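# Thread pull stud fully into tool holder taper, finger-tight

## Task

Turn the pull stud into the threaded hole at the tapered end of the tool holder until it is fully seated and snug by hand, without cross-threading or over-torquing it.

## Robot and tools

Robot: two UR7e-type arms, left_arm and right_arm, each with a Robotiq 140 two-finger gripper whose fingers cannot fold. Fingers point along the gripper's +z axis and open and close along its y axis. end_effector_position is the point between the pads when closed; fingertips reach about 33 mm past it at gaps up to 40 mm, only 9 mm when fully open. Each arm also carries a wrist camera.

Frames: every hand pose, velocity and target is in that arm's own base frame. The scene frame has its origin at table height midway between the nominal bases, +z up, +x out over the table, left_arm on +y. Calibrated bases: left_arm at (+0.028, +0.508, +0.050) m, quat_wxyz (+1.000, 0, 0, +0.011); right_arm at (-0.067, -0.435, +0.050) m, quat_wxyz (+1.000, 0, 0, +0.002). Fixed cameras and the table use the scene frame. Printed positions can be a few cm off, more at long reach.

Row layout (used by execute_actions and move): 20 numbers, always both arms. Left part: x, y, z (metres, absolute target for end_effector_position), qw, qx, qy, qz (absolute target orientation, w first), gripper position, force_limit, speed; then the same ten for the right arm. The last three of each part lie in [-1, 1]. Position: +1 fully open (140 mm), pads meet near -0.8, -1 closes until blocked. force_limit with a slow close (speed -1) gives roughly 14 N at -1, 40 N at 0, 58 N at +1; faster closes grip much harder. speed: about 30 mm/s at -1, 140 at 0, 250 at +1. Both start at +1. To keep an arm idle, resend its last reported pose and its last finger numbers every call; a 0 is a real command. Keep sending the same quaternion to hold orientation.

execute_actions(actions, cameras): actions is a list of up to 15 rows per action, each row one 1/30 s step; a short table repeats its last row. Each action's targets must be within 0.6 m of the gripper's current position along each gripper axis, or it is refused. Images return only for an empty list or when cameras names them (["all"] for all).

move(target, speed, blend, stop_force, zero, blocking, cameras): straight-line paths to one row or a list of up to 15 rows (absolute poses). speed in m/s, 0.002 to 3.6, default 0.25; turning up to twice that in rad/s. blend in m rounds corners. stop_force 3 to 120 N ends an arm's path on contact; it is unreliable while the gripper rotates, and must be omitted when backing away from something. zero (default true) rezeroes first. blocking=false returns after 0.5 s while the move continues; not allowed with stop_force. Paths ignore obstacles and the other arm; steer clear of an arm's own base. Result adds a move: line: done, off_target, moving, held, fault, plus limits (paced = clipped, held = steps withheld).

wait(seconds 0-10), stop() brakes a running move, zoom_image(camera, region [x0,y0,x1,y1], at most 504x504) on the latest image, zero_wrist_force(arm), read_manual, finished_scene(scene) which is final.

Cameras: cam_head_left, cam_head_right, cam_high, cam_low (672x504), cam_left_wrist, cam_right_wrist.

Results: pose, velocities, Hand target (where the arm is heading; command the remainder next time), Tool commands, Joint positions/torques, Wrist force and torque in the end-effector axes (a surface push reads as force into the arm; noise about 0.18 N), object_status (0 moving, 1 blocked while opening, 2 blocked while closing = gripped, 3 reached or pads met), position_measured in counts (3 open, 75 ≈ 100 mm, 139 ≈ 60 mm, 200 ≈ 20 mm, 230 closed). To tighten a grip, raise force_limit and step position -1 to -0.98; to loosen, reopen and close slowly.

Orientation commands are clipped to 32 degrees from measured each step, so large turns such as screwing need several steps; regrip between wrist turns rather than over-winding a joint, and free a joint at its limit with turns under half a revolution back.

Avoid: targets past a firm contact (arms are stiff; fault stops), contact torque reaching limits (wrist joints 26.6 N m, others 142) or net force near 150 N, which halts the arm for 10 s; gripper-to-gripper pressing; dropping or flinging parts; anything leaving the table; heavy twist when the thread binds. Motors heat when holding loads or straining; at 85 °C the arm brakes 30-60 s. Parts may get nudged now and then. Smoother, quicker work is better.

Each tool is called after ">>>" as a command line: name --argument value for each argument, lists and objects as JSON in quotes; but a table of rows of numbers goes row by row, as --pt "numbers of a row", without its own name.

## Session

>>> execute_actions --actions '[]'

>>> zoom_image --camera "cam_low" --region '[430, 220, 570, 340]'

Scene clock: 0.00 s.
left_arm: end_effector_position=(+0.1357, +0.0020, +0.3243) position_measured=3 object_status=3 end_effector_quat_wxyz=(+0.678, -0.075, -0.663, +0.310) | right_arm: end_effector_position=(+0.3914, +0.1795, +0.1970) position_measured=3 object_status=3 end_effector_quat_wxyz=(+0.063, +0.860, +0.288, +0.417)
Joint positions: left_arm=[-0.083 -1.361 1.865 -0.383 -1.967 0.588] | right_arm=[0.033 -2.196 2.688 -2.928 -1.464 2.578]
Joint velocities: within noise
Joint torques (N m): no reading
Wrist force (N): no reading
Wrist torque (N m): no reading
Wrist force, peak (N): no reading
Hand target: left_arm +0.1357, +0.0020, +0.3243; +0.678, -0.075, -0.663, +0.310 | right_arm +0.3914, +0.1795, +0.1970; +0.063, +0.860, +0.288, +0.417
Tool commands: left_gripper/position=+1.0 left_gripper/force_limit=+1.0 left_gripper/speed=+1.0 right_gripper/position=+1.0 right_gripper/force_limit=+1.0 right_gripper/speed=+1.0

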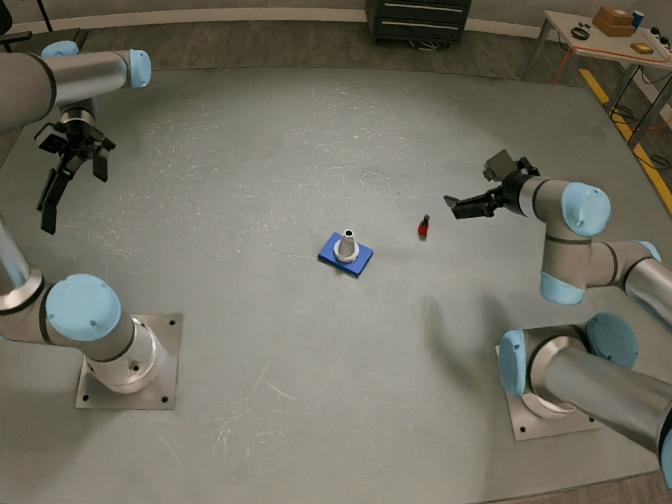

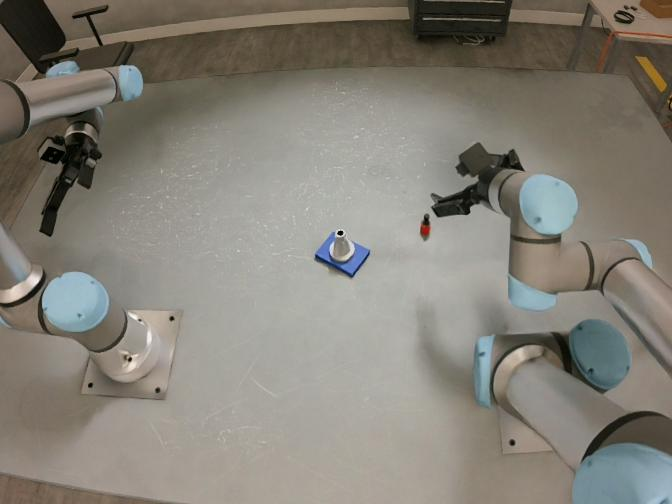

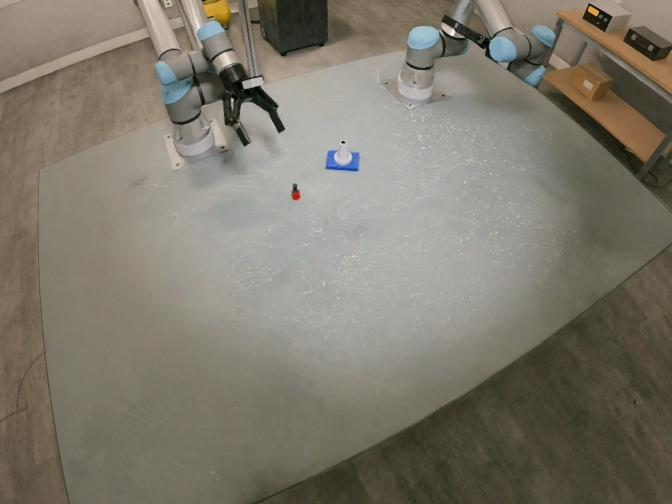

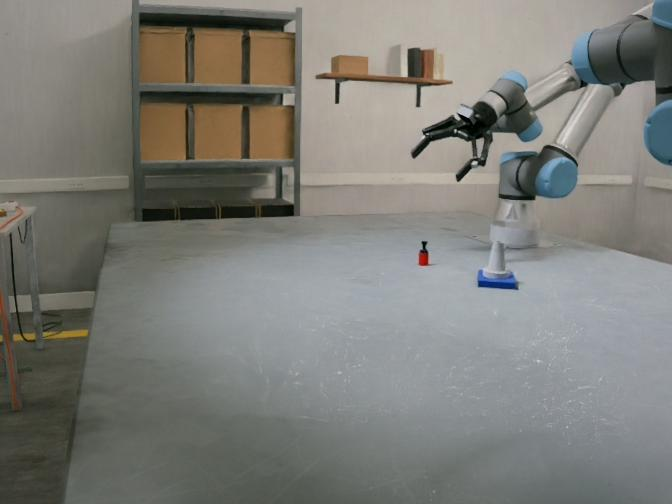

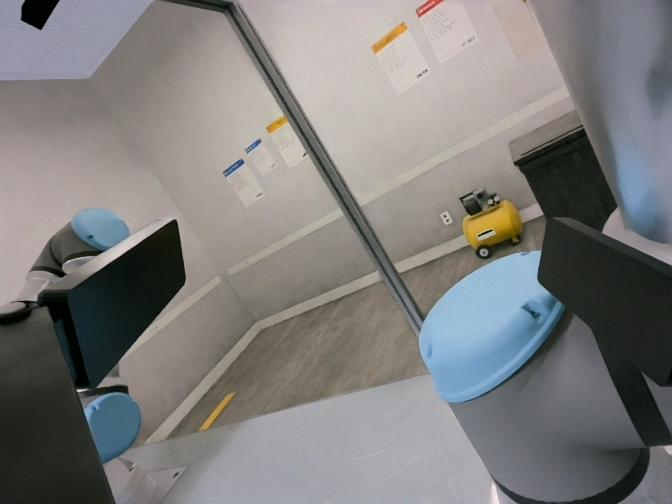

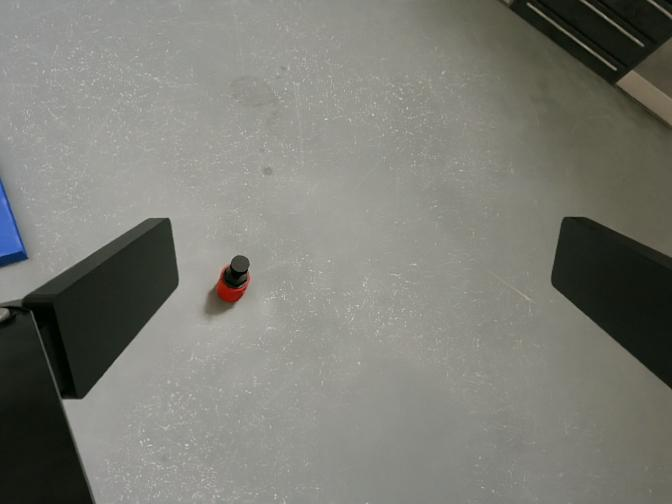

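Scaled by 3.600 from the camera's 672x504 image, which has a finer 960x720 frame.

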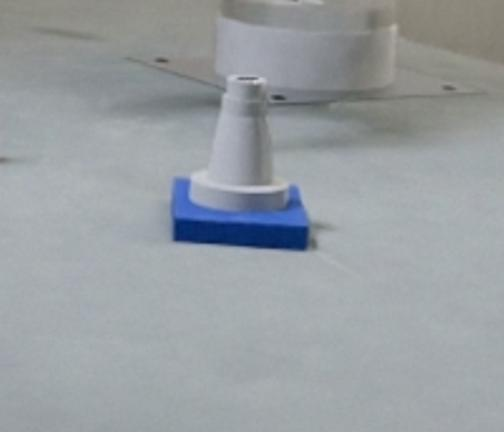

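>>> move --target '[0.1357,0.002,0.3243,0.678,-0.075,-0.663,0.310,1,1,1,0.46,0.235,0.16,0,1,0,0,0.3,1,1]' --speed 0.3 --cameras '["cam_right_wrist"]'

>>> zoom_image --camera "cam_right_wrist" --region '[220, 100, 460, 300]'

>>> move --target '[0.1357,0.002,0.3243,0.678,-0.075,-0.663,0.310,1,1,1,0.45,0.255,0.2,0,0.70711,-0.70711,0,0.3,1,1]' --speed 0.4 --cameras '["cam_right_wrist"]'

>>> zoom_image --camera "cam_right_wrist" --region '[220, 100, 460, 300]'

>>> move --target '[0.1357,0.002,0.3243,0.678,-0.075,-0.663,0.310,1,1,1,0.365,0.47,0.2,0,0.70711,-0.70711,0,0.3,1,1]' --speed 0.4 --cameras '["cam_right_wrist"]'

>>> move --target '[0.1357,0.002,0.3243,0.678,-0.075,-0.663,0.310,1,1,1,0.40,0.435,0.2,0,1,0,0,0.3,1,1]' --speed 0.4 --cameras '["cam_right_wrist"]'

>>> zoom_image --camera "cam_right_wrist" --region '[220, 100, 460, 300]'

Scene clock: 25.57 s.
left_arm: end_effector_position=(+0.1357, +0.0020, +0.3243) position_measured=3 object_status=3 end_effector_quat_wxyz=(+0.678, -0.075, -0.663, +0.310) | right_arm: end_effector_position=(+0.4600, +0.2350, +0.1600) position_measured=91 object_status=3 end_effector_quat_wxyz=(+0.000, +1.000, +0.000, +0.000)
Joint positions: left_arm=[-0.083 -1.361 1.865 -0.384 -1.967 0.588] | right_arm=[0.211 -1.513 1.812 -1.87 -1.571 3.353]
Joint torques (N m): left_arm=[9.57 -35.82 -23.66 -0.16 -1.12 -1.79] | right_arm=[8.75 -31.52 -28.34 -1.56 -1.62 0.09]
Wrist force (N): left_arm=[-0.2 -0.2 -0.1] | right_arm=[-1.5 0.2 -0.9]
Wrist torque (N m): left_arm=[-0.04 0.03 0.06] | right_arm=[0.13 0.10 0.39]
Wrist force, peak (N): left_arm=[-0.3 0.6 0.1] | right_arm=[-1.3 -0.1 -1.8]
Hand target: left_arm +0.1357, +0.0020, +0.3243; +0.678, -0.075, -0.663, +0.310 | right_arm +0.4600, +0.2350, +0.1600; +0.000, +1.000, +0.000, +0.000
Off the commanded pose: left_arm 0.000 m, 0 deg | right_arm 0.000 m, 0 deg.
move: done
Images, in order (width x height): cam_right_wrist 672x504.

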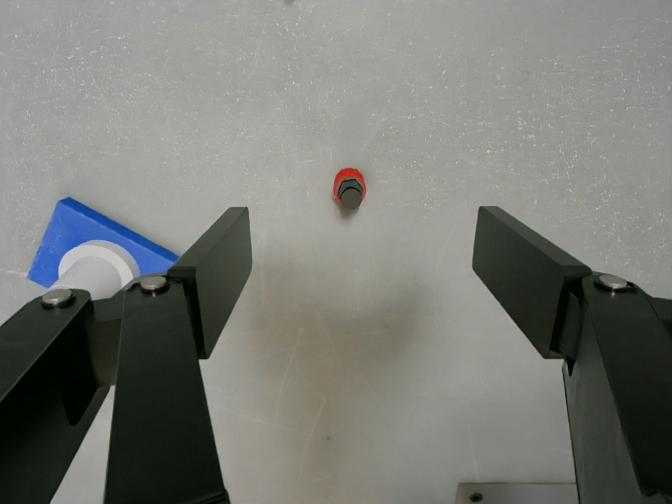

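Scaled by 2.100 from the camera's 672x504 image, which has a finer 960x720 frame.

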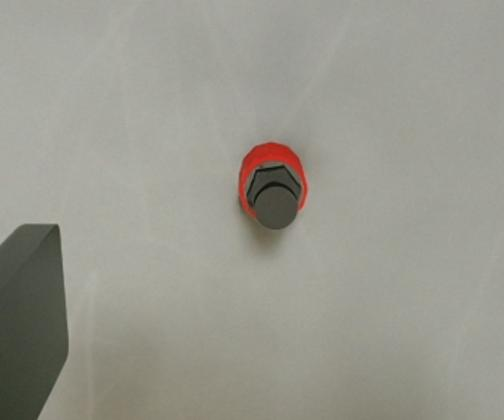

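Scene clock: 28.07 s.
left_arm: end_effector_position=(+0.1357, +0.0020, +0.3243) position_measured=3 object_status=3 end_effector_quat_wxyz=(+0.678, -0.075, -0.663, +0.310) | right_arm: end_effector_position=(+0.4500, +0.2550, +0.2001) position_measured=91 object_status=3 end_effector_quat_wxyz=(+0.000, +0.707, -0.707, +0.000)
Joint positions: left_arm=[-0.083 -1.361 1.865 -0.384 -1.967 0.588] | right_arm=[0.255 -1.535 1.73 -1.766 -1.571 4.967]
Joint torques (N m): left_arm=[9.42 -35.93 -24.47 -0.14 -2.11 -1.61] | right_arm=[-4.96 -14.46 -18.25 -4.32 -0.4 0.67]
Wrist force (N): left_arm=[0.0 0.2 -0.1] | right_arm=[-1.6 0.9 -1.1]
Wrist torque (N m): left_arm=[0.04 -0.01 0.06] | right_arm=[0.20 0.11 0.40]
Wrist force, peak (N): left_arm=[0.0 0.6 -0.3] | right_arm=[-1.8 1.1 -1.0]
Hand target: left_arm +0.1357, +0.0020, +0.3243; +0.678, -0.075, -0.663, +0.310 | right_arm +0.4500, +0.2550, +0.2000; +0.000, +0.707, -0.707, +0.000
Off the commanded pose: left_arm 0.000 m, 0 deg | right_arm 0.000 m, 0 deg.
move: done
Images, in order (width x height): cam_right_wrist 672x504.

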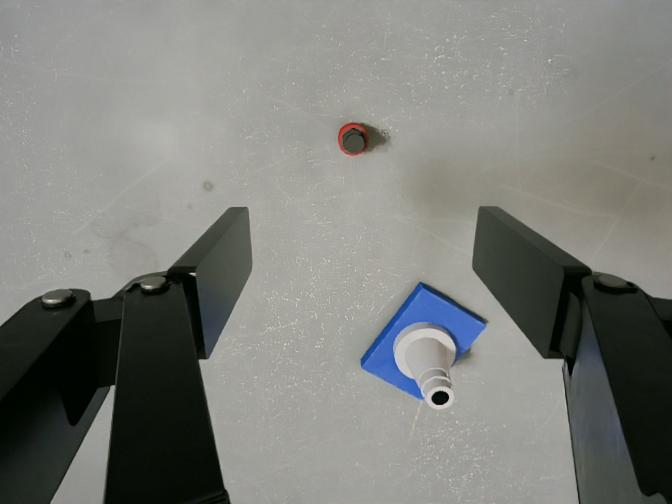

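Scaled by 2.100 from the camera's 672x504 image, which has a finer 960x720 frame.

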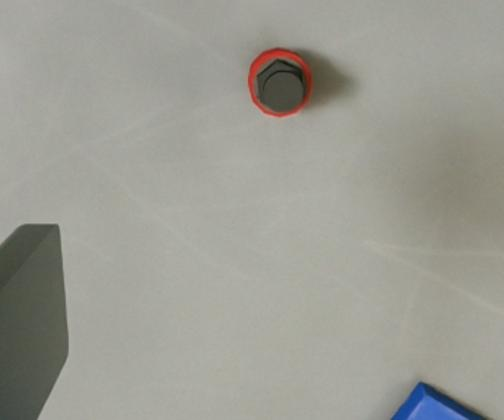

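Scene clock: 29.20 s.
left_arm: end_effector_position=(+0.1357, +0.0020, +0.3243) position_measured=3 object_status=3 end_effector_quat_wxyz=(+0.678, -0.075, -0.663, +0.310) | right_arm: end_effector_position=(+0.3651, +0.4699, +0.1999) position_measured=91 object_status=3 end_effector_quat_wxyz=(+0.000, +0.707, -0.707, +0.000)
Joint positions: left_arm=[-0.083 -1.361 1.865 -0.384 -1.967 0.588] | right_arm=[0.684 -1.349 1.518 -1.74 -1.571 5.397]
Joint torques (N m): left_arm=[10.21 -35.41 -24.6 -0.08 -2.12 -1.4] | right_arm=[7.1 -40.21 -27.36 -4.24 1.11 0.43]
Wrist force (N): left_arm=[-0.1 0.4 0.0] | right_arm=[-1.4 -0.2 -0.8]
Wrist torque (N m): left_arm=[0.09 0.02 0.06] | right_arm=[-0.01 0.06 0.39]
Wrist force, peak (N): left_arm=[0.2 0.4 0.2] | right_arm=[-5.5 1.3 -0.9]
Hand target: left_arm +0.1357, +0.0020, +0.3243; +0.678, -0.075, -0.663, +0.310 | right_arm +0.3650, +0.4700, +0.2000; +0.000, +0.707, -0.707, +0.000
Off the commanded pose: left_arm 0.000 m, 0 deg | right_arm 0.000 m, 0 deg.
move: done
Images, in order (width x height): cam_right_wrist 672x504.

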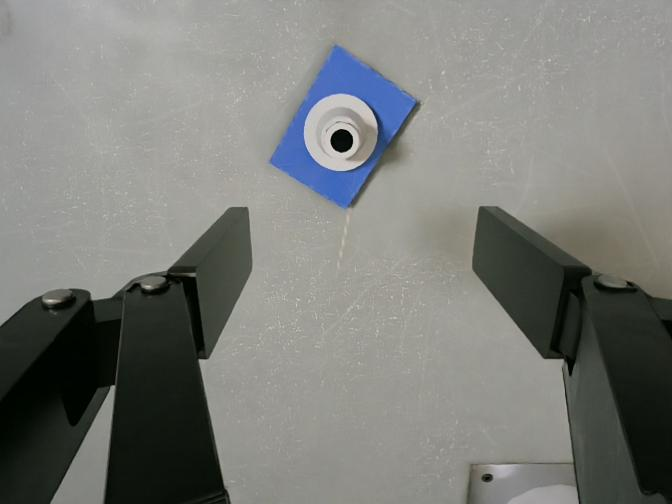

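Scene clock: 31.70 s.
left_arm: end_effector_position=(+0.1357, +0.0020, +0.3243) position_measured=3 object_status=3 end_effector_quat_wxyz=(+0.678, -0.075, -0.663, +0.310) | right_arm: end_effector_position=(+0.4000, +0.4350, +0.2000) position_measured=91 object_status=3 end_effector_quat_wxyz=(+0.000, +1.000, +0.000, +0.000)
Joint positions: left_arm=[-0.083 -1.361 1.865 -0.384 -1.967 0.588] | right_arm=[0.6 -1.358 1.53 -1.742 -1.571 3.742]
Joint torques (N m): left_arm=[9.83 -34.48 -24.05 -0.03 -1.98 -1.07] | right_arm=[7.91 -45.65 -19.67 -4.17 0.14 -0.79]
Wrist force (N): left_arm=[0.0 0.1 -0.1] | right_arm=[-1.8 0.5 -1.0]
Wrist torque (N m): left_arm=[0.01 0.01 0.06] | right_arm=[0.13 0.14 0.24]
Wrist force, peak (N): left_arm=[-0.5 0.4 0.0] | right_arm=[-2.0 0.6 -1.3]
Hand target: left_arm +0.1357, +0.0020, +0.3243; +0.678, -0.075, -0.663, +0.310 | right_arm +0.4000, +0.4350, +0.2000; +0.000, +1.000, +0.000, +0.000
Off the commanded pose: left_arm 0.000 m, 0 deg | right_arm 0.000 m, 0 deg.
move: done
Images, in order (width x height): cam_right_wrist 672x504.

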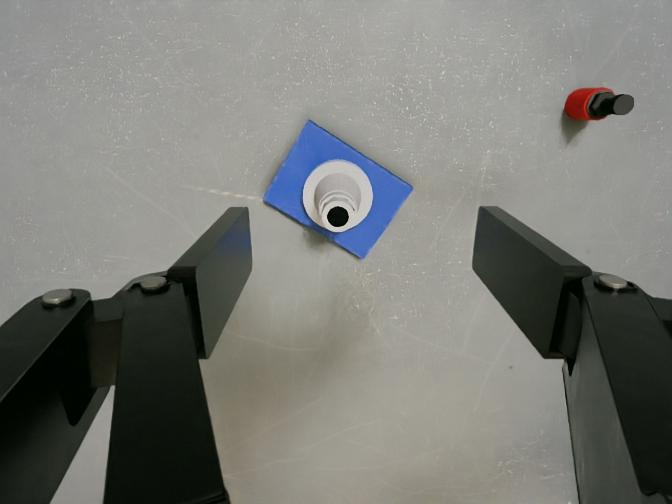

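Scaled by 2.100 from the camera's 672x504 image, which has a finer 960x720 frame.

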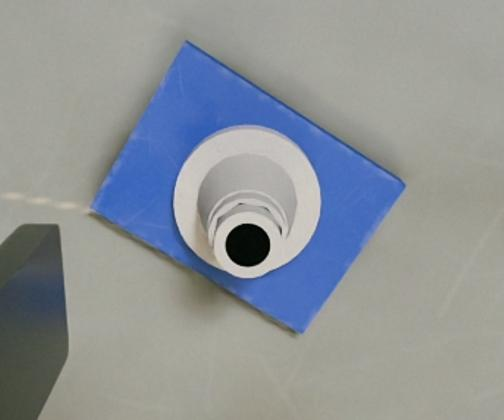

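>>> move --pt "0.1357 0.002 0.3243 0.678 -0.075 -0.663 0.310 1 1 1 0.42 0.37 0.2 0 0.5 0.866 0 0.3 1 1" --pt "0.1357 0.002 0.3243 0.678 -0.075 -0.663 0.310 1 1 1 0.43 0.31 0.2 0 -0.5 0.866 0 0.3 1 1" --pt "0.1357 0.002 0.3243 0.678 -0.075 -0.663 0.310 1 1 1 0.44 0.25 0.2 0 1 0 0 0.3 1 1" --pt "0.1357 0.002 0.3243 0.678 -0.075 -0.663 0.310 1 1 1 0.4475 0.2325 0.18 0 0.5 0.866 0 0.3 1 1" --pt "0.1357 0.002 0.3243 0.678 -0.075 -0.663 0.310 1 1 1 0.4475 0.2325 0.15 0 0.2588 0.9659 0 0.3 1 1" --speed 0.8 --blend 0.02

>>> move --target '[0.1357,0.002,0.3243,0.678,-0.075,-0.663,0.310,1,1,1,0.4475,0.2325,0.055,0,0.2588,0.9659,0,-0.2,1,1]' --speed 0.15 --cameras '["cam_right_wrist","cam_low"]'

>>> zoom_image --camera "cam_low" --region '[380, 200, 470, 290]'

>>> zoom_image --camera "cam_right_wrist" --region '[240, 140, 440, 340]'

Scene clock: 63.73 s.
left_arm: end_effector_position=(+0.1357, +0.0020, +0.3243) position_measured=3 object_status=3 end_effector_quat_wxyz=(+0.678, -0.075, -0.663, +0.310) | right_arm: end_effector_position=(+0.4475, +0.2325, +0.1499) position_measured=91 object_status=3 end_effector_quat_wxyz=(+0.000, +0.259, +0.966, +0.000)
Joint positions: left_arm=[-0.083 -1.361 1.865 -0.384 -1.967 0.588] | right_arm=[0.212 -1.535 1.862 -1.898 -1.571 -5.548]
Joint torques (N m): left_arm=[10.06 -32.42 -24.42 0.4 -2.11 -0.06] | right_arm=[-4.39 -35.95 -33.38 -1.22 -0.54 -0.65]
Wrist force (N): left_arm=[-0.3 0.2 0.1] | right_arm=[-1.4 0.4 -1.1]
Wrist torque (N m): left_arm=[0.04 0.06 0.06] | right_arm=[0.14 0.05 0.28]
Wrist force, peak (N): left_arm=[0.1 0.7 0.2] | right_arm=[-1.5 0.3 -2.3]
Hand target: left_arm +0.1357, +0.0020, +0.3243; +0.678, -0.075, -0.663, +0.310 | right_arm +0.4475, +0.2325, +0.1500; +0.000, +0.259, +0.966, +0.000
Off the commanded pose: left_arm 0.000 m, 0 deg | right_arm 0.000 m, 0 deg.
move: done

Scene clock: 64.83 s.
left_arm: end_effector_position=(+0.1357, +0.0020, +0.3243) position_measured=3 object_status=3 end_effector_quat_wxyz=(+0.678, -0.075, -0.663, +0.310) | right_arm: end_effector_position=(+0.4475, +0.2325, +0.0550) position_measured=154 object_status=3 end_effector_quat_wxyz=(+0.000, +0.259, +0.966, +0.000)
Joint positions: left_arm=[-0.083 -1.361 1.865 -0.384 -1.967 0.588] | right_arm=[0.212 -1.429 2.016 -2.157 -1.571 -5.548]
Joint torques (N m): left_arm=[8.57 -32.24 -24.4 0.54 -2.05 -0.01] | right_arm=[0.4 -37.55 -26.48 -4.03 -0.9 0.3]
Wrist force (N): left_arm=[-0.2 0.5 -0.2] | right_arm=[-1.7 0.2 -0.8]
Wrist torque (N m): left_arm=[0.10 0.03 0.06] | right_arm=[0.08 0.15 0.28]
Wrist force, peak (N): left_arm=[0.2 0.5 0.2] | right_arm=[-1.6 0.7 -3.2]
Hand target: left_arm +0.1357, +0.0020, +0.3243; +0.678, -0.075, -0.663, +0.310 | right_arm +0.4475, +0.2325, +0.0550; +0.000, +0.259, +0.966, +0.000
Off the commanded pose: left_arm 0.000 m, 0 deg | right_arm 0.000 m, 0 deg.
move: done
Images, in order (width x height): cam_low 672x504, cam_right_wrist 672x504.

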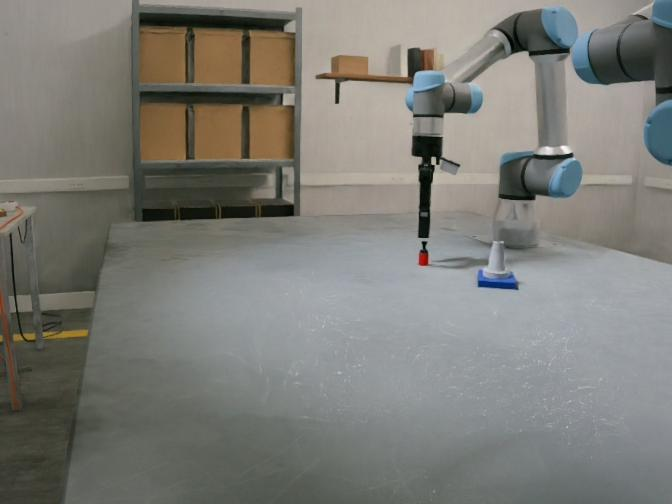

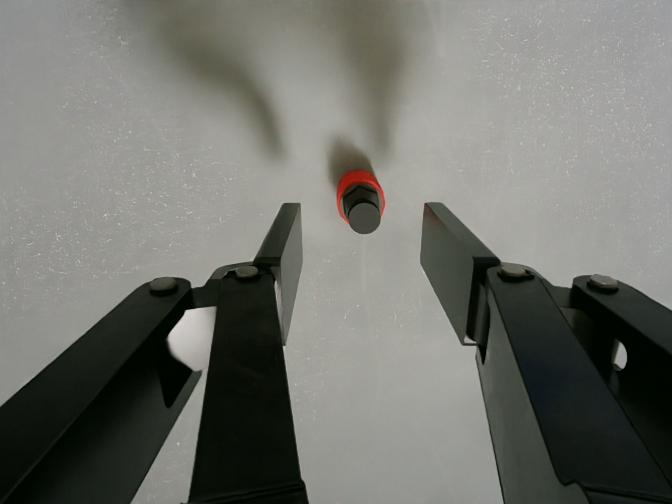

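Scaled by 5.600 from the camera's 672x504 image, which has a finer 960x720 frame.

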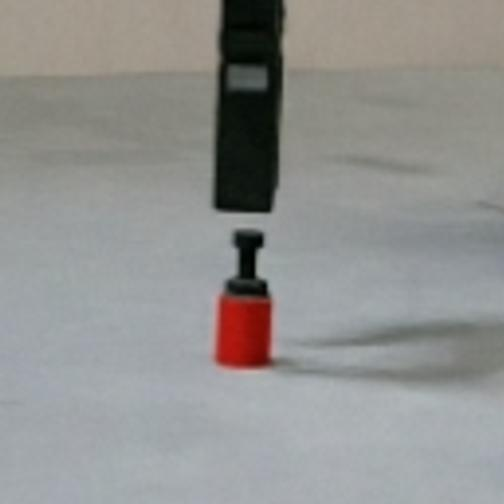

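Scaled by 2.520 from the camera's 672x504 image, which has a finer 960x720 frame.

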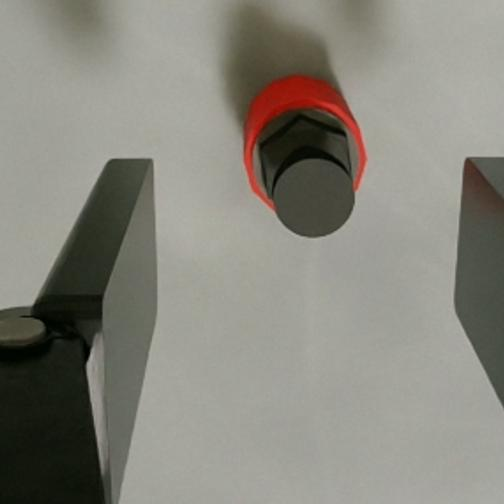

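>>> move --target '[0.1357,0.002,0.3243,0.678,-0.075,-0.663,0.310,1,1,1,0.4467,0.233,0.0145,0,0.2588,0.9659,0,-0.2,1,1]' --speed 0.08 --stop_force 6 --cameras '["cam_right_wrist","cam_low","cam_high"]'

>>> zoom_image --camera "cam_low" --region '[395, 220, 455, 280]'

>>> zoom_image --camera "cam_right_wrist" --region '[240, 140, 440, 340]'

>>> zoom_image --camera "cam_high" --region '[270, 150, 330, 210]'

Scene clock: 83.73 s.
left_arm: end_effector_position=(+0.1357, +0.0020, +0.3243) position_measured=3 object_status=3 end_effector_quat_wxyz=(+0.678, -0.075, -0.663, +0.310) | right_arm: end_effector_position=(+0.4467, +0.2330, +0.0145) position_measured=154 object_status=3 end_effector_quat_wxyz=(+0.000, +0.259, +0.966, +0.000)
Joint positions: left_arm=[-0.083 -1.361 1.865 -0.384 -1.967 0.588] | right_arm=[0.213 -1.366 2.067 -2.272 -1.571 -5.547]
Joint torques (N m): left_arm=[8.83 -31.27 -24.29 0.69 -2.01 0.54] | right_arm=[3.24 -41.24 -29.16 -4.32 1.32 -0.01]
Wrist force (N): left_arm=[0.0 0.3 -0.1] | right_arm=[-1.7 -0.1 -1.0]
Wrist torque (N m): left_arm=[0.06 0.00 0.06] | right_arm=[0.05 0.14 0.24]
Wrist force, peak (N): left_arm=[0.0 0.6 -0.2] | right_arm=[-1.8 0.3 -2.1]
Hand target: left_arm +0.1357, +0.0020, +0.3243; +0.678, -0.075, -0.663, +0.310 | right_arm +0.4467, +0.2330, +0.0145; +0.000, +0.259, +0.966, +0.000
Off the commanded pose: left_arm 0.000 m, 0 deg | right_arm 0.000 m, 0 deg.
move: done
Images, in order (width x height): cam_high 672x504, cam_low 672x504, cam_right_wrist 672x504.

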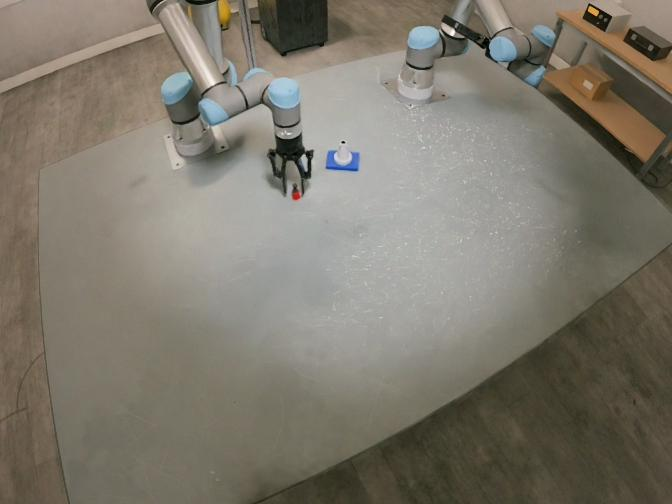

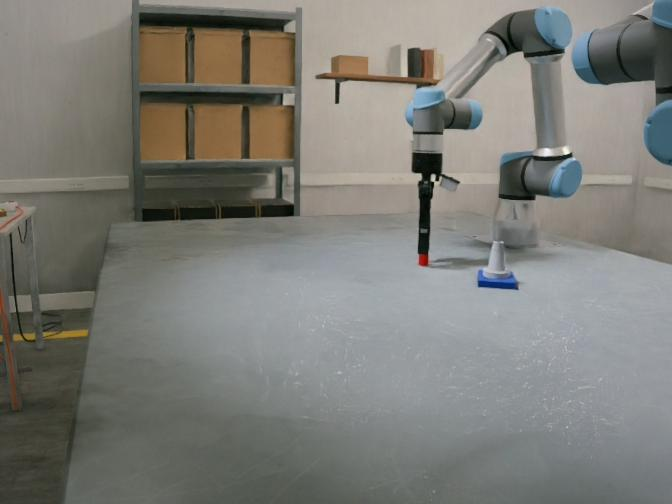

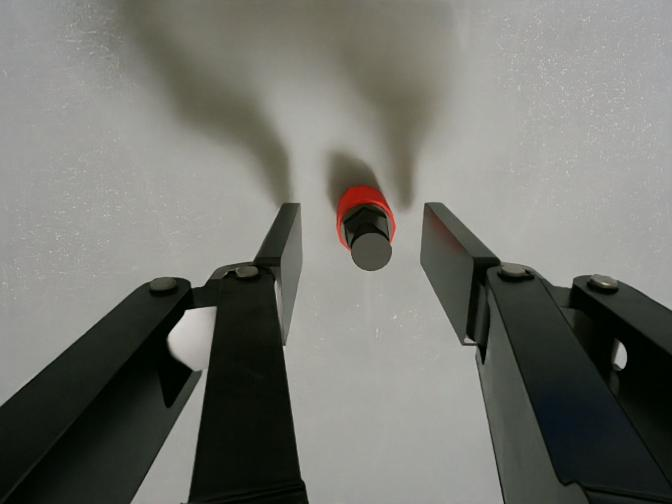

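Scaled by 8.400 from the camera's 672x504 image, which has a finer 960x720 frame.

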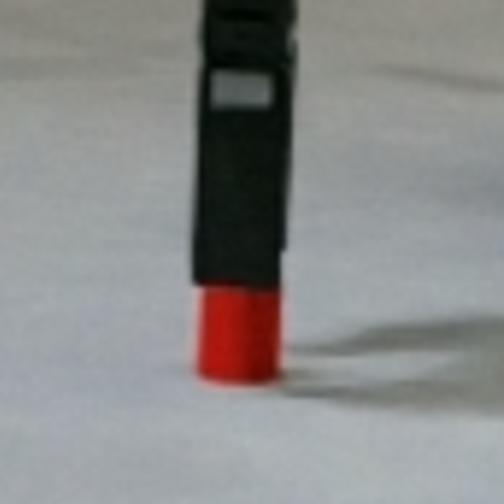

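Scaled by 2.520 from the camera's 672x504 image, which has a finer 960x720 frame.

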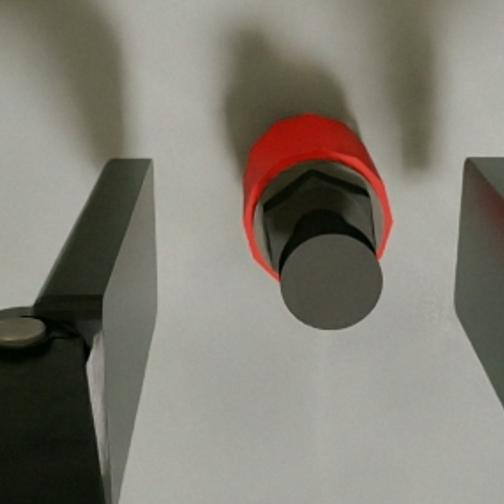

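Scaled by 8.400 from the camera's 672x504 image, which has a finer 960x720 frame.

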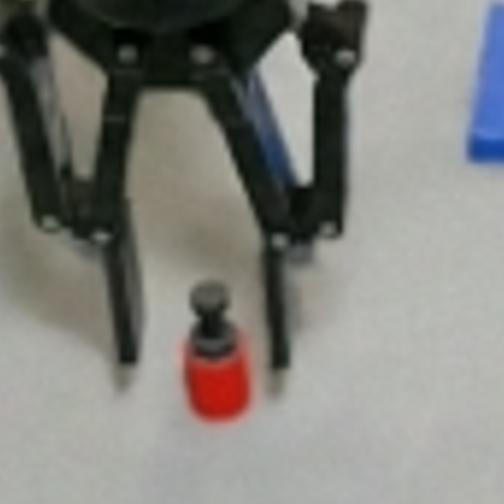

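>>> move --pt "0.1357 0.002 0.3243 0.678 -0.075 -0.663 0.310 1 1 1 0.4472 0.235 0.016 0 0.2588 0.9659 0 -0.2 1 1" --pt "0.1357 0.002 0.3243 0.678 -0.075 -0.663 0.310 1 1 1 0.4472 0.235 0.016 0 0.2588 0.9659 0 -1 0.5 -1" --speed 0.05

>>> wait --seconds 1 --cameras '["cam_right_wrist","cam_high"]'

>>> zoom_image --camera "cam_right_wrist" --region '[260, 160, 460, 360]'

>>> zoom_image --camera "cam_high" --region '[270, 150, 330, 210]'

Scene clock: 100.20 s.
left_arm: end_effector_position=(+0.1357, +0.0020, +0.3243) position_measured=3 object_status=3 end_effector_quat_wxyz=(+0.678, -0.075, -0.663, +0.310) | right_arm: end_effector_position=(+0.4472, +0.2350, +0.0160) position_measured=207 object_status=0 end_effector_quat_wxyz=(+0.000, +0.259, +0.966, +0.000)
Joint positions: left_arm=[-0.083 -1.361 1.865 -0.384 -1.967 0.588] | right_arm=[0.217 -1.366 2.062 -2.267 -1.571 -5.543]
Joint torques (N m): left_arm=[8.67 -30.35 -24.85 0.95 -2.11 1.16] | right_arm=[-8.09 -17.01 -11.62 0.1 1.53 -0.28]
Wrist force (N): left_arm=[-0.1 0.0 0.0] | right_arm=[-0.1 -1.7 -22.6]
Wrist torque (N m): left_arm=[0.00 0.01 0.05] | right_arm=[0.11 0.15 0.22]
Wrist force, peak (N): left_arm=[0.1 0.5 0.3] | right_arm=[0.0 -1.9 -23.0]
Hand target: left_arm +0.1357, +0.0020, +0.3243; +0.678, -0.075, -0.663, +0.310 | right_arm +0.4472, +0.2350, +0.0160; +0.000, +0.259, +0.966, +0.000
Off the commanded pose: left_arm 0.000 m, 0 deg | right_arm 0.000 m, 0 deg.
move: done

Scene clock: 101.20 s.
left_arm: end_effector_position=(+0.1357, +0.0020, +0.3243) position_measured=3 object_status=3 end_effector_quat_wxyz=(+0.678, -0.075, -0.663, +0.310) | right_arm: end_effector_position=(+0.4472, +0.2350, +0.0160) position_measured=207 object_status=2 end_effector_quat_wxyz=(+0.000, +0.259, +0.966, +0.000)
Joint positions: left_arm=[-0.083 -1.361 1.865 -0.384 -1.967 0.588] | right_arm=[0.217 -1.366 2.062 -2.267 -1.571 -5.543]
Joint torques (N m): left_arm=[8.81 -29.86 -24.3 0.91 -2 1.36] | right_arm=[-8.37 -17.35 -10.2 0.3 1.37 -0.12]
Wrist force (N): left_arm=[0.0 0.2 -0.2] | right_arm=[-0.3 -1.6 -22.8]
Wrist torque (N m): left_arm=[0.04 -0.01 0.06] | right_arm=[0.11 0.14 0.22]
Wrist force, peak (N): left_arm=[0.1 0.4 0.2] | right_arm=[0.0 -1.5 -23.1]
Hand target: left_arm +0.1357, +0.0020, +0.3243; +0.678, -0.075, -0.663, +0.310 | right_arm +0.4472, +0.2350, +0.0160; +0.000, +0.259, +0.966, +0.000
Tool commands: left_gripper/position=+1.0 left_gripper/force_limit=+1.0 left_gripper/speed=+1.0 right_gripper/position=-1.0 right_gripper/force_limit=+0.5 right_gripper/speed=-1.0
Off the commanded pose: left_arm 0.000 m, 0 deg | right_arm 0.000 m, 0 deg.
wait: 1.00 s; at rest by 0.17 s
Images, in order (width x height): cam_high 672x504, cam_right_wrist 672x504.

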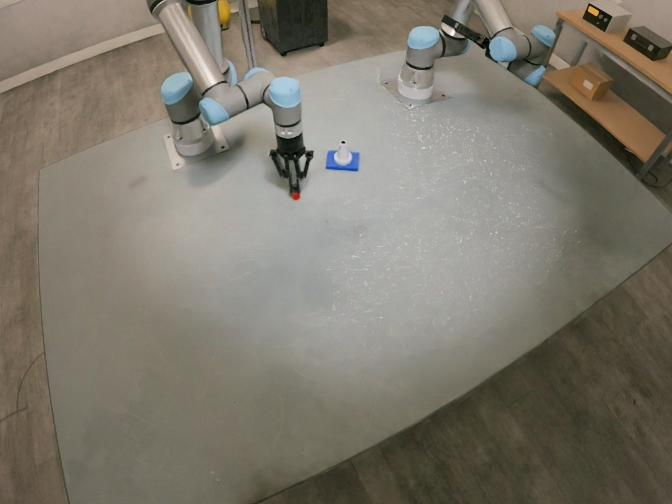

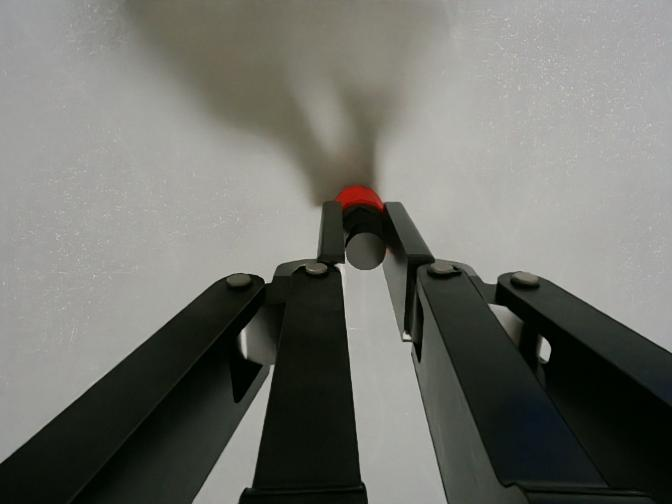

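Scaled by 2.520 from the camera's 672x504 image, which has a finer 960x720 frame.

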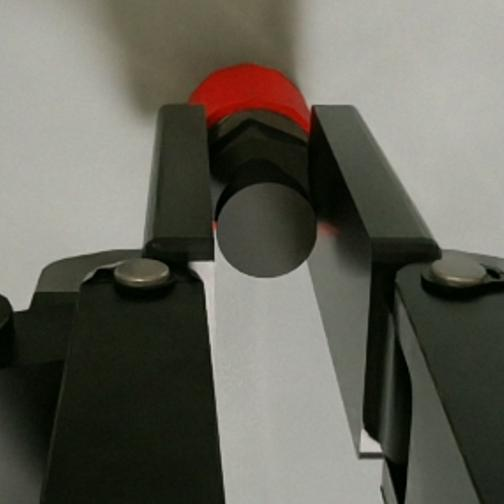

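Scaled by 8.400 from the camera's 672x504 image, which has a finer 960x720 frame.

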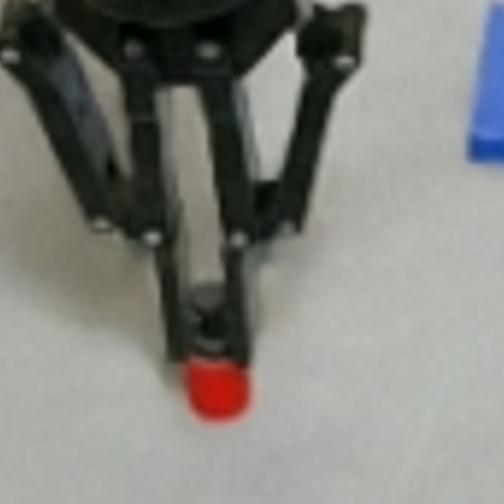

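>>> move --pt "0.1357 0.002 0.3243 0.678 -0.075 -0.663 0.310 1 1 1 0.4472 0.235 0.15 0 0.2588 0.9659 0 -1 0.5 -1" --pt "0.1357 0.002 0.3243 0.678 -0.075 -0.663 0.310 1 1 1 0.372 0.4445 0.15 0 0.2588 0.9659 0 -1 0.5 -1" --pt "0.1357 0.002 0.3243 0.678 -0.075 -0.663 0.310 1 1 1 0.372 0.4445 0.105 0 0.2588 0.9659 0 -1 0.5 -1" --speed 0.1 --blend 0.02

>>> move --target '[0.1357,0.002,0.3243,0.678,-0.075,-0.663,0.310,1,1,1,0.372,0.4445,0.085,0,0.2588,0.9659,0,-1,0.5,-1]' --speed 0.008 --stop_force 4 --cameras '["cam_right_wrist","cam_low","cam_high"]'

>>> zoom_image --camera "cam_low" --region '[470, 210, 530, 270]'

>>> zoom_image --camera "cam_high" --region '[315, 115, 375, 175]'

>>> zoom_image --camera "cam_right_wrist" --region '[280, 140, 440, 300]'

Scene clock: 124.93 s.
left_arm: end_effector_position=(+0.1357, +0.0020, +0.3243) position_measured=3 object_status=3 end_effector_quat_wxyz=(+0.678, -0.075, -0.663, +0.310) | right_arm: end_effector_position=(+0.3720, +0.4445, +0.1049) position_measured=207 object_status=2 end_effector_quat_wxyz=(+0.000, +0.259, +0.966, +0.000)
Joint positions: left_arm=[-0.083 -1.361 1.865 -0.384 -1.967 0.588] | right_arm=[0.642 -1.32 1.735 -1.986 -1.571 -5.118]
Joint torques (N m): left_arm=[7.79 -28.46 -24.48 1.2 -1.97 1.46] | right_arm=[-9.79 -46.78 -30.54 -2.42 -1.19 -1.31]
Wrist force (N): left_arm=[0.2 0.2 -0.1] | right_arm=[-1.7 0.7 -0.7]
Wrist torque (N m): left_arm=[0.05 -0.04 0.06] | right_arm=[0.22 0.11 0.22]
Wrist force, peak (N): left_arm=[0.1 0.6 -0.4] | right_arm=[0.0 -1.5 -23.2]
Hand target: left_arm +0.1357, +0.0020, +0.3243; +0.678, -0.075, -0.663, +0.310 | right_arm +0.3720, +0.4445, +0.1050; +0.000, +0.259, +0.966, +0.000
Off the commanded pose: left_arm 0.000 m, 0 deg | right_arm 0.000 m, 0 deg.
move: done

Scene clock: 128.10 s.
left_arm: end_effector_position=(+0.1357, +0.0020, +0.3243) position_measured=3 object_status=3 end_effector_quat_wxyz=(+0.678, -0.075, -0.663, +0.310) | right_arm: end_effector_position=(+0.3720, +0.4445, +0.0888) position_measured=207 object_status=2 end_effector_quat_wxyz=(+0.000, +0.259, +0.966, +0.000)
Joint positions: left_arm=[-0.083 -1.361 1.865 -0.384 -1.967 0.588] | right_arm=[0.642 -1.304 1.759 -2.026 -1.571 -5.118]
Joint torques (N m): left_arm=[8.16 -28.02 -24.28 1.31 -1.95 1.59] | right_arm=[5.52 -47.35 -32.41 -2.47 1.58 -1.32]
Wrist force (N): left_arm=[-0.1 0.3 0.1] | right_arm=[-3.3 0.8 -1.2]
Wrist torque (N m): left_arm=[0.06 0.03 0.06] | right_arm=[0.21 0.13 0.22]
Wrist force, peak (N): left_arm=[0.3 0.5 0.0] | right_arm=[-6.1 -0.6 -6.9]
Hand target: left_arm +0.1357, +0.0020, +0.3243; +0.678, -0.075, -0.663, +0.310 | right_arm +0.3720, +0.4445, +0.0888; +0.000, +0.259, +0.966, +0.000
Off the commanded pose: left_arm 0.000 m, 0 deg | right_arm 0.004 m, 0 deg.
move: contact (right_arm)
Images, in order (width x height): cam_high 672x504, cam_low 672x504, cam_right_wrist 672x504.

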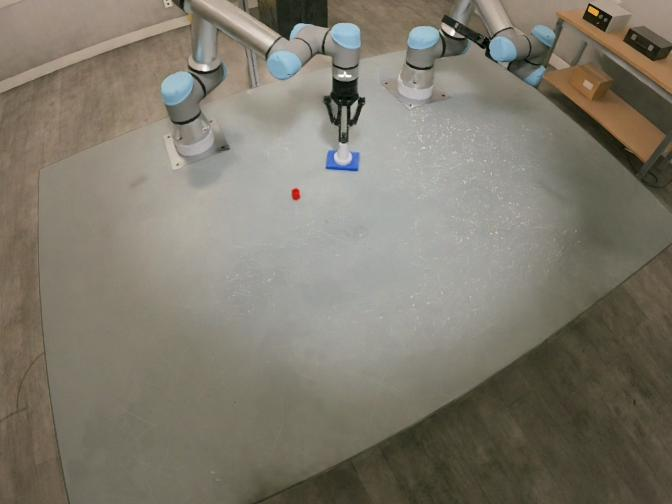

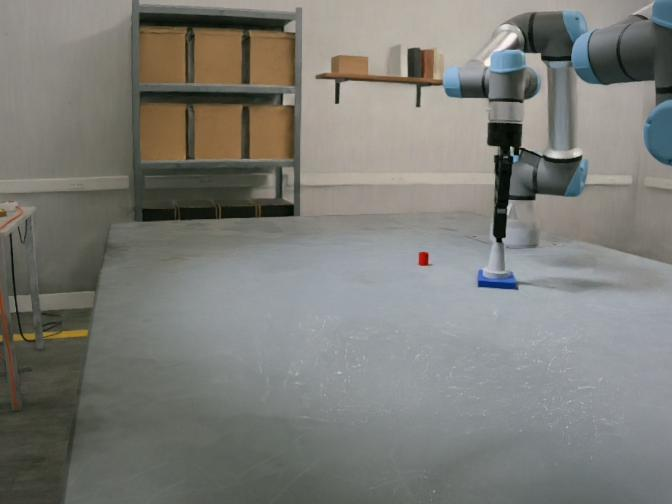

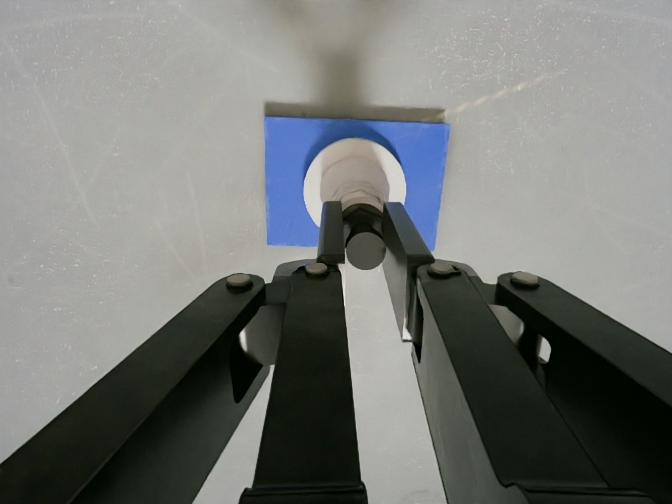

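Scaled by 8.400 from the camera's 672x504 image, which has a finer 960x720 frame.

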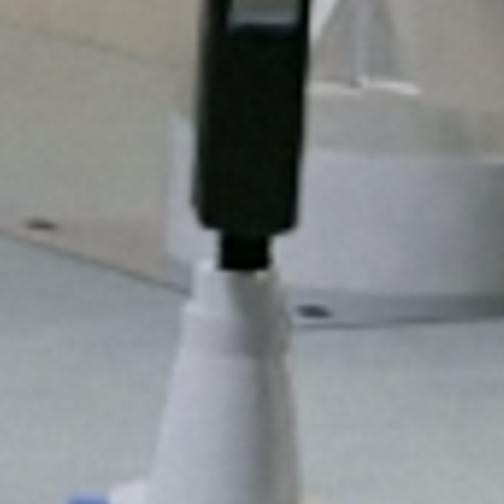

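Scaled by 8.400 from the camera's 672x504 image, which has a finer 960x720 frame.

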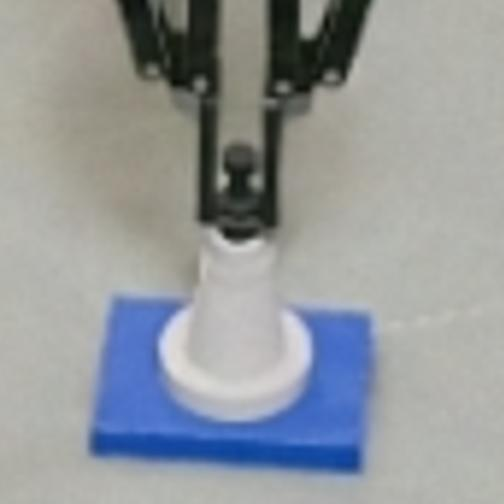

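Scaled by 3.150 from the camera's 672x504 image, which has a finer 960x720 frame.

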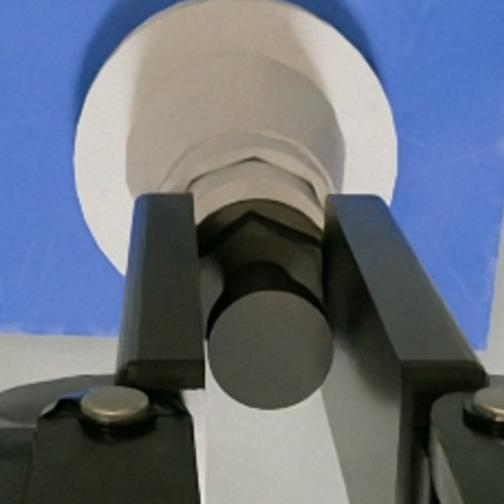

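>>> move --target '[0.1357,0.002,0.3243,0.678,-0.075,-0.663,0.310,1,1,1,0.3724,0.4443,0.082,0,0.2588,0.9659,0,-1,0.5,-1]' --speed 0.006 --stop_force 6

Scene clock: 134.20 s.
left_arm: end_effector_position=(+0.1357, +0.0020, +0.3243) position_measured=3 object_status=3 end_effector_quat_wxyz=(+0.678, -0.075, -0.663, +0.310) | right_arm: end_effector_position=(+0.3721, +0.4446, +0.0887) position_measured=207 object_status=2 end_effector_quat_wxyz=(+0.000, +0.259, +0.966, +0.000)
Joint positions: left_arm=[-0.083 -1.361 1.865 -0.384 -1.967 0.588] | right_arm=[0.642 -1.304 1.759 -2.027 -1.571 -5.118]
Joint torques (N m): left_arm=[7.44 -26.77 -24.01 1.61 -1.99 1.58] | right_arm=[5.83 -47.09 -32.48 -2.27 1.67 0.3]
Wrist force (N): left_arm=[0.2 0.1 0.0] | right_arm=[-4.0 -0.7 -1.6]
Wrist torque (N m): left_arm=[0.02 -0.06 0.06] | right_arm=[0.30 0.10 0.22]
Wrist force, peak (N): left_arm=[0.3 0.6 0.3] | right_arm=[-6.7 -3.9 -11.9]
Hand target: left_arm +0.1357, +0.0020, +0.3243; +0.678, -0.075, -0.663, +0.310 | right_arm +0.3721, +0.4446, +0.0887; +0.000, +0.259, +0.966, +0.000
Off the commanded pose: left_arm 0.000 m, 0 deg | right_arm 0.007 m, 0 deg.
move: contact (right_arm)

>>> move --target '[0.1357,0.002,0.3243,0.678,-0.075,-0.663,0.310,1,1,1,0.3721,0.4446,0.0885,0,0.966,0.259,0,-1,0.5,-1]' --speed 0.4

>>> move --target '[0.1357,0.002,0.3243,0.678,-0.075,-0.663,0.310,1,1,1,0.3721,0.4446,0.0882,0,0.7071,-0.7071,0,-1,0.5,-1]' --speed 0.4

Scene clock: 142.57 s.
left_arm: end_effector_position=(+0.1357, +0.0020, +0.3243) position_measured=3 object_status=3 end_effector_quat_wxyz=(+0.678, -0.075, -0.663, +0.310) | right_arm: end_effector_position=(+0.3721, +0.4446, +0.0885) position_measured=207 object_status=2 end_effector_quat_wxyz=(+0.000, +0.966, +0.259, +0.000)
Joint positions: left_arm=[-0.083 -1.361 1.865 -0.384 -1.967 0.588] | right_arm=[0.642 -1.303 1.759 -2.027 -1.571 -3.024]
Joint torques (N m): left_arm=[7.08 -25.73 -24.14 1.94 -2.05 1.56] | right_arm=[4.5 -14.81 -27.46 -2.12 -2.32 0.76]
Wrist force (N): left_arm=[0.0 0.0 -0.2] | right_arm=[-10.9 0.3 -19.1]
Wrist torque (N m): left_arm=[0.00 0.00 0.06] | right_arm=[0.35 0.13 0.33]
Wrist force, peak (N): left_arm=[-0.5 0.4 -0.3] | right_arm=[-11.7 -1.3 -19.5]
Hand target: left_arm +0.1357, +0.0020, +0.3243; +0.678, -0.075, -0.663, +0.310 | right_arm +0.3721, +0.4446, +0.0885; +0.000, +0.966, +0.259, +0.000
Off the commanded pose: left_arm 0.000 m, 0 deg | right_arm 0.000 m, 0 deg.
move: done

Scene clock: 145.73 s.
left_arm: end_effector_position=(+0.1357, +0.0020, +0.3243) position_measured=3 object_status=3 end_effector_quat_wxyz=(+0.678, -0.075, -0.663, +0.310) | right_arm: end_effector_position=(+0.3721, +0.4446, +0.0882) position_measured=207 object_status=2 end_effector_quat_wxyz=(+0.000, +0.707, -0.707, +0.000)
Joint positions: left_arm=[-0.083 -1.361 1.865 -0.384 -1.967 0.588] | right_arm=[0.642 -1.303 1.76 -2.028 -1.571 -0.929]
Joint torques (N m): left_arm=[7.26 -24.71 -24.11 1.9 -1.97 1.66] | right_arm=[5.39 -19.73 -29.92 0.07 -3.34 0.79]
Wrist force (N): left_arm=[0.1 0.1 0.0] | right_arm=[-9.6 2.9 -4.8]
Wrist torque (N m): left_arm=[0.02 -0.03 0.06] | right_arm=[0.23 0.05 0.34]
Wrist force, peak (N): left_arm=[0.0 0.6 -0.2] | right_arm=[-10.3 2.3 -20.9]
Hand target: left_arm +0.1357, +0.0020, +0.3243; +0.678, -0.075, -0.663, +0.310 | right_arm +0.3721, +0.4446, +0.0882; +0.000, +0.707, -0.707, +0.000
Off the commanded pose: left_arm 0.000 m, 0 deg | right_arm 0.000 m, 0 deg.
move: done


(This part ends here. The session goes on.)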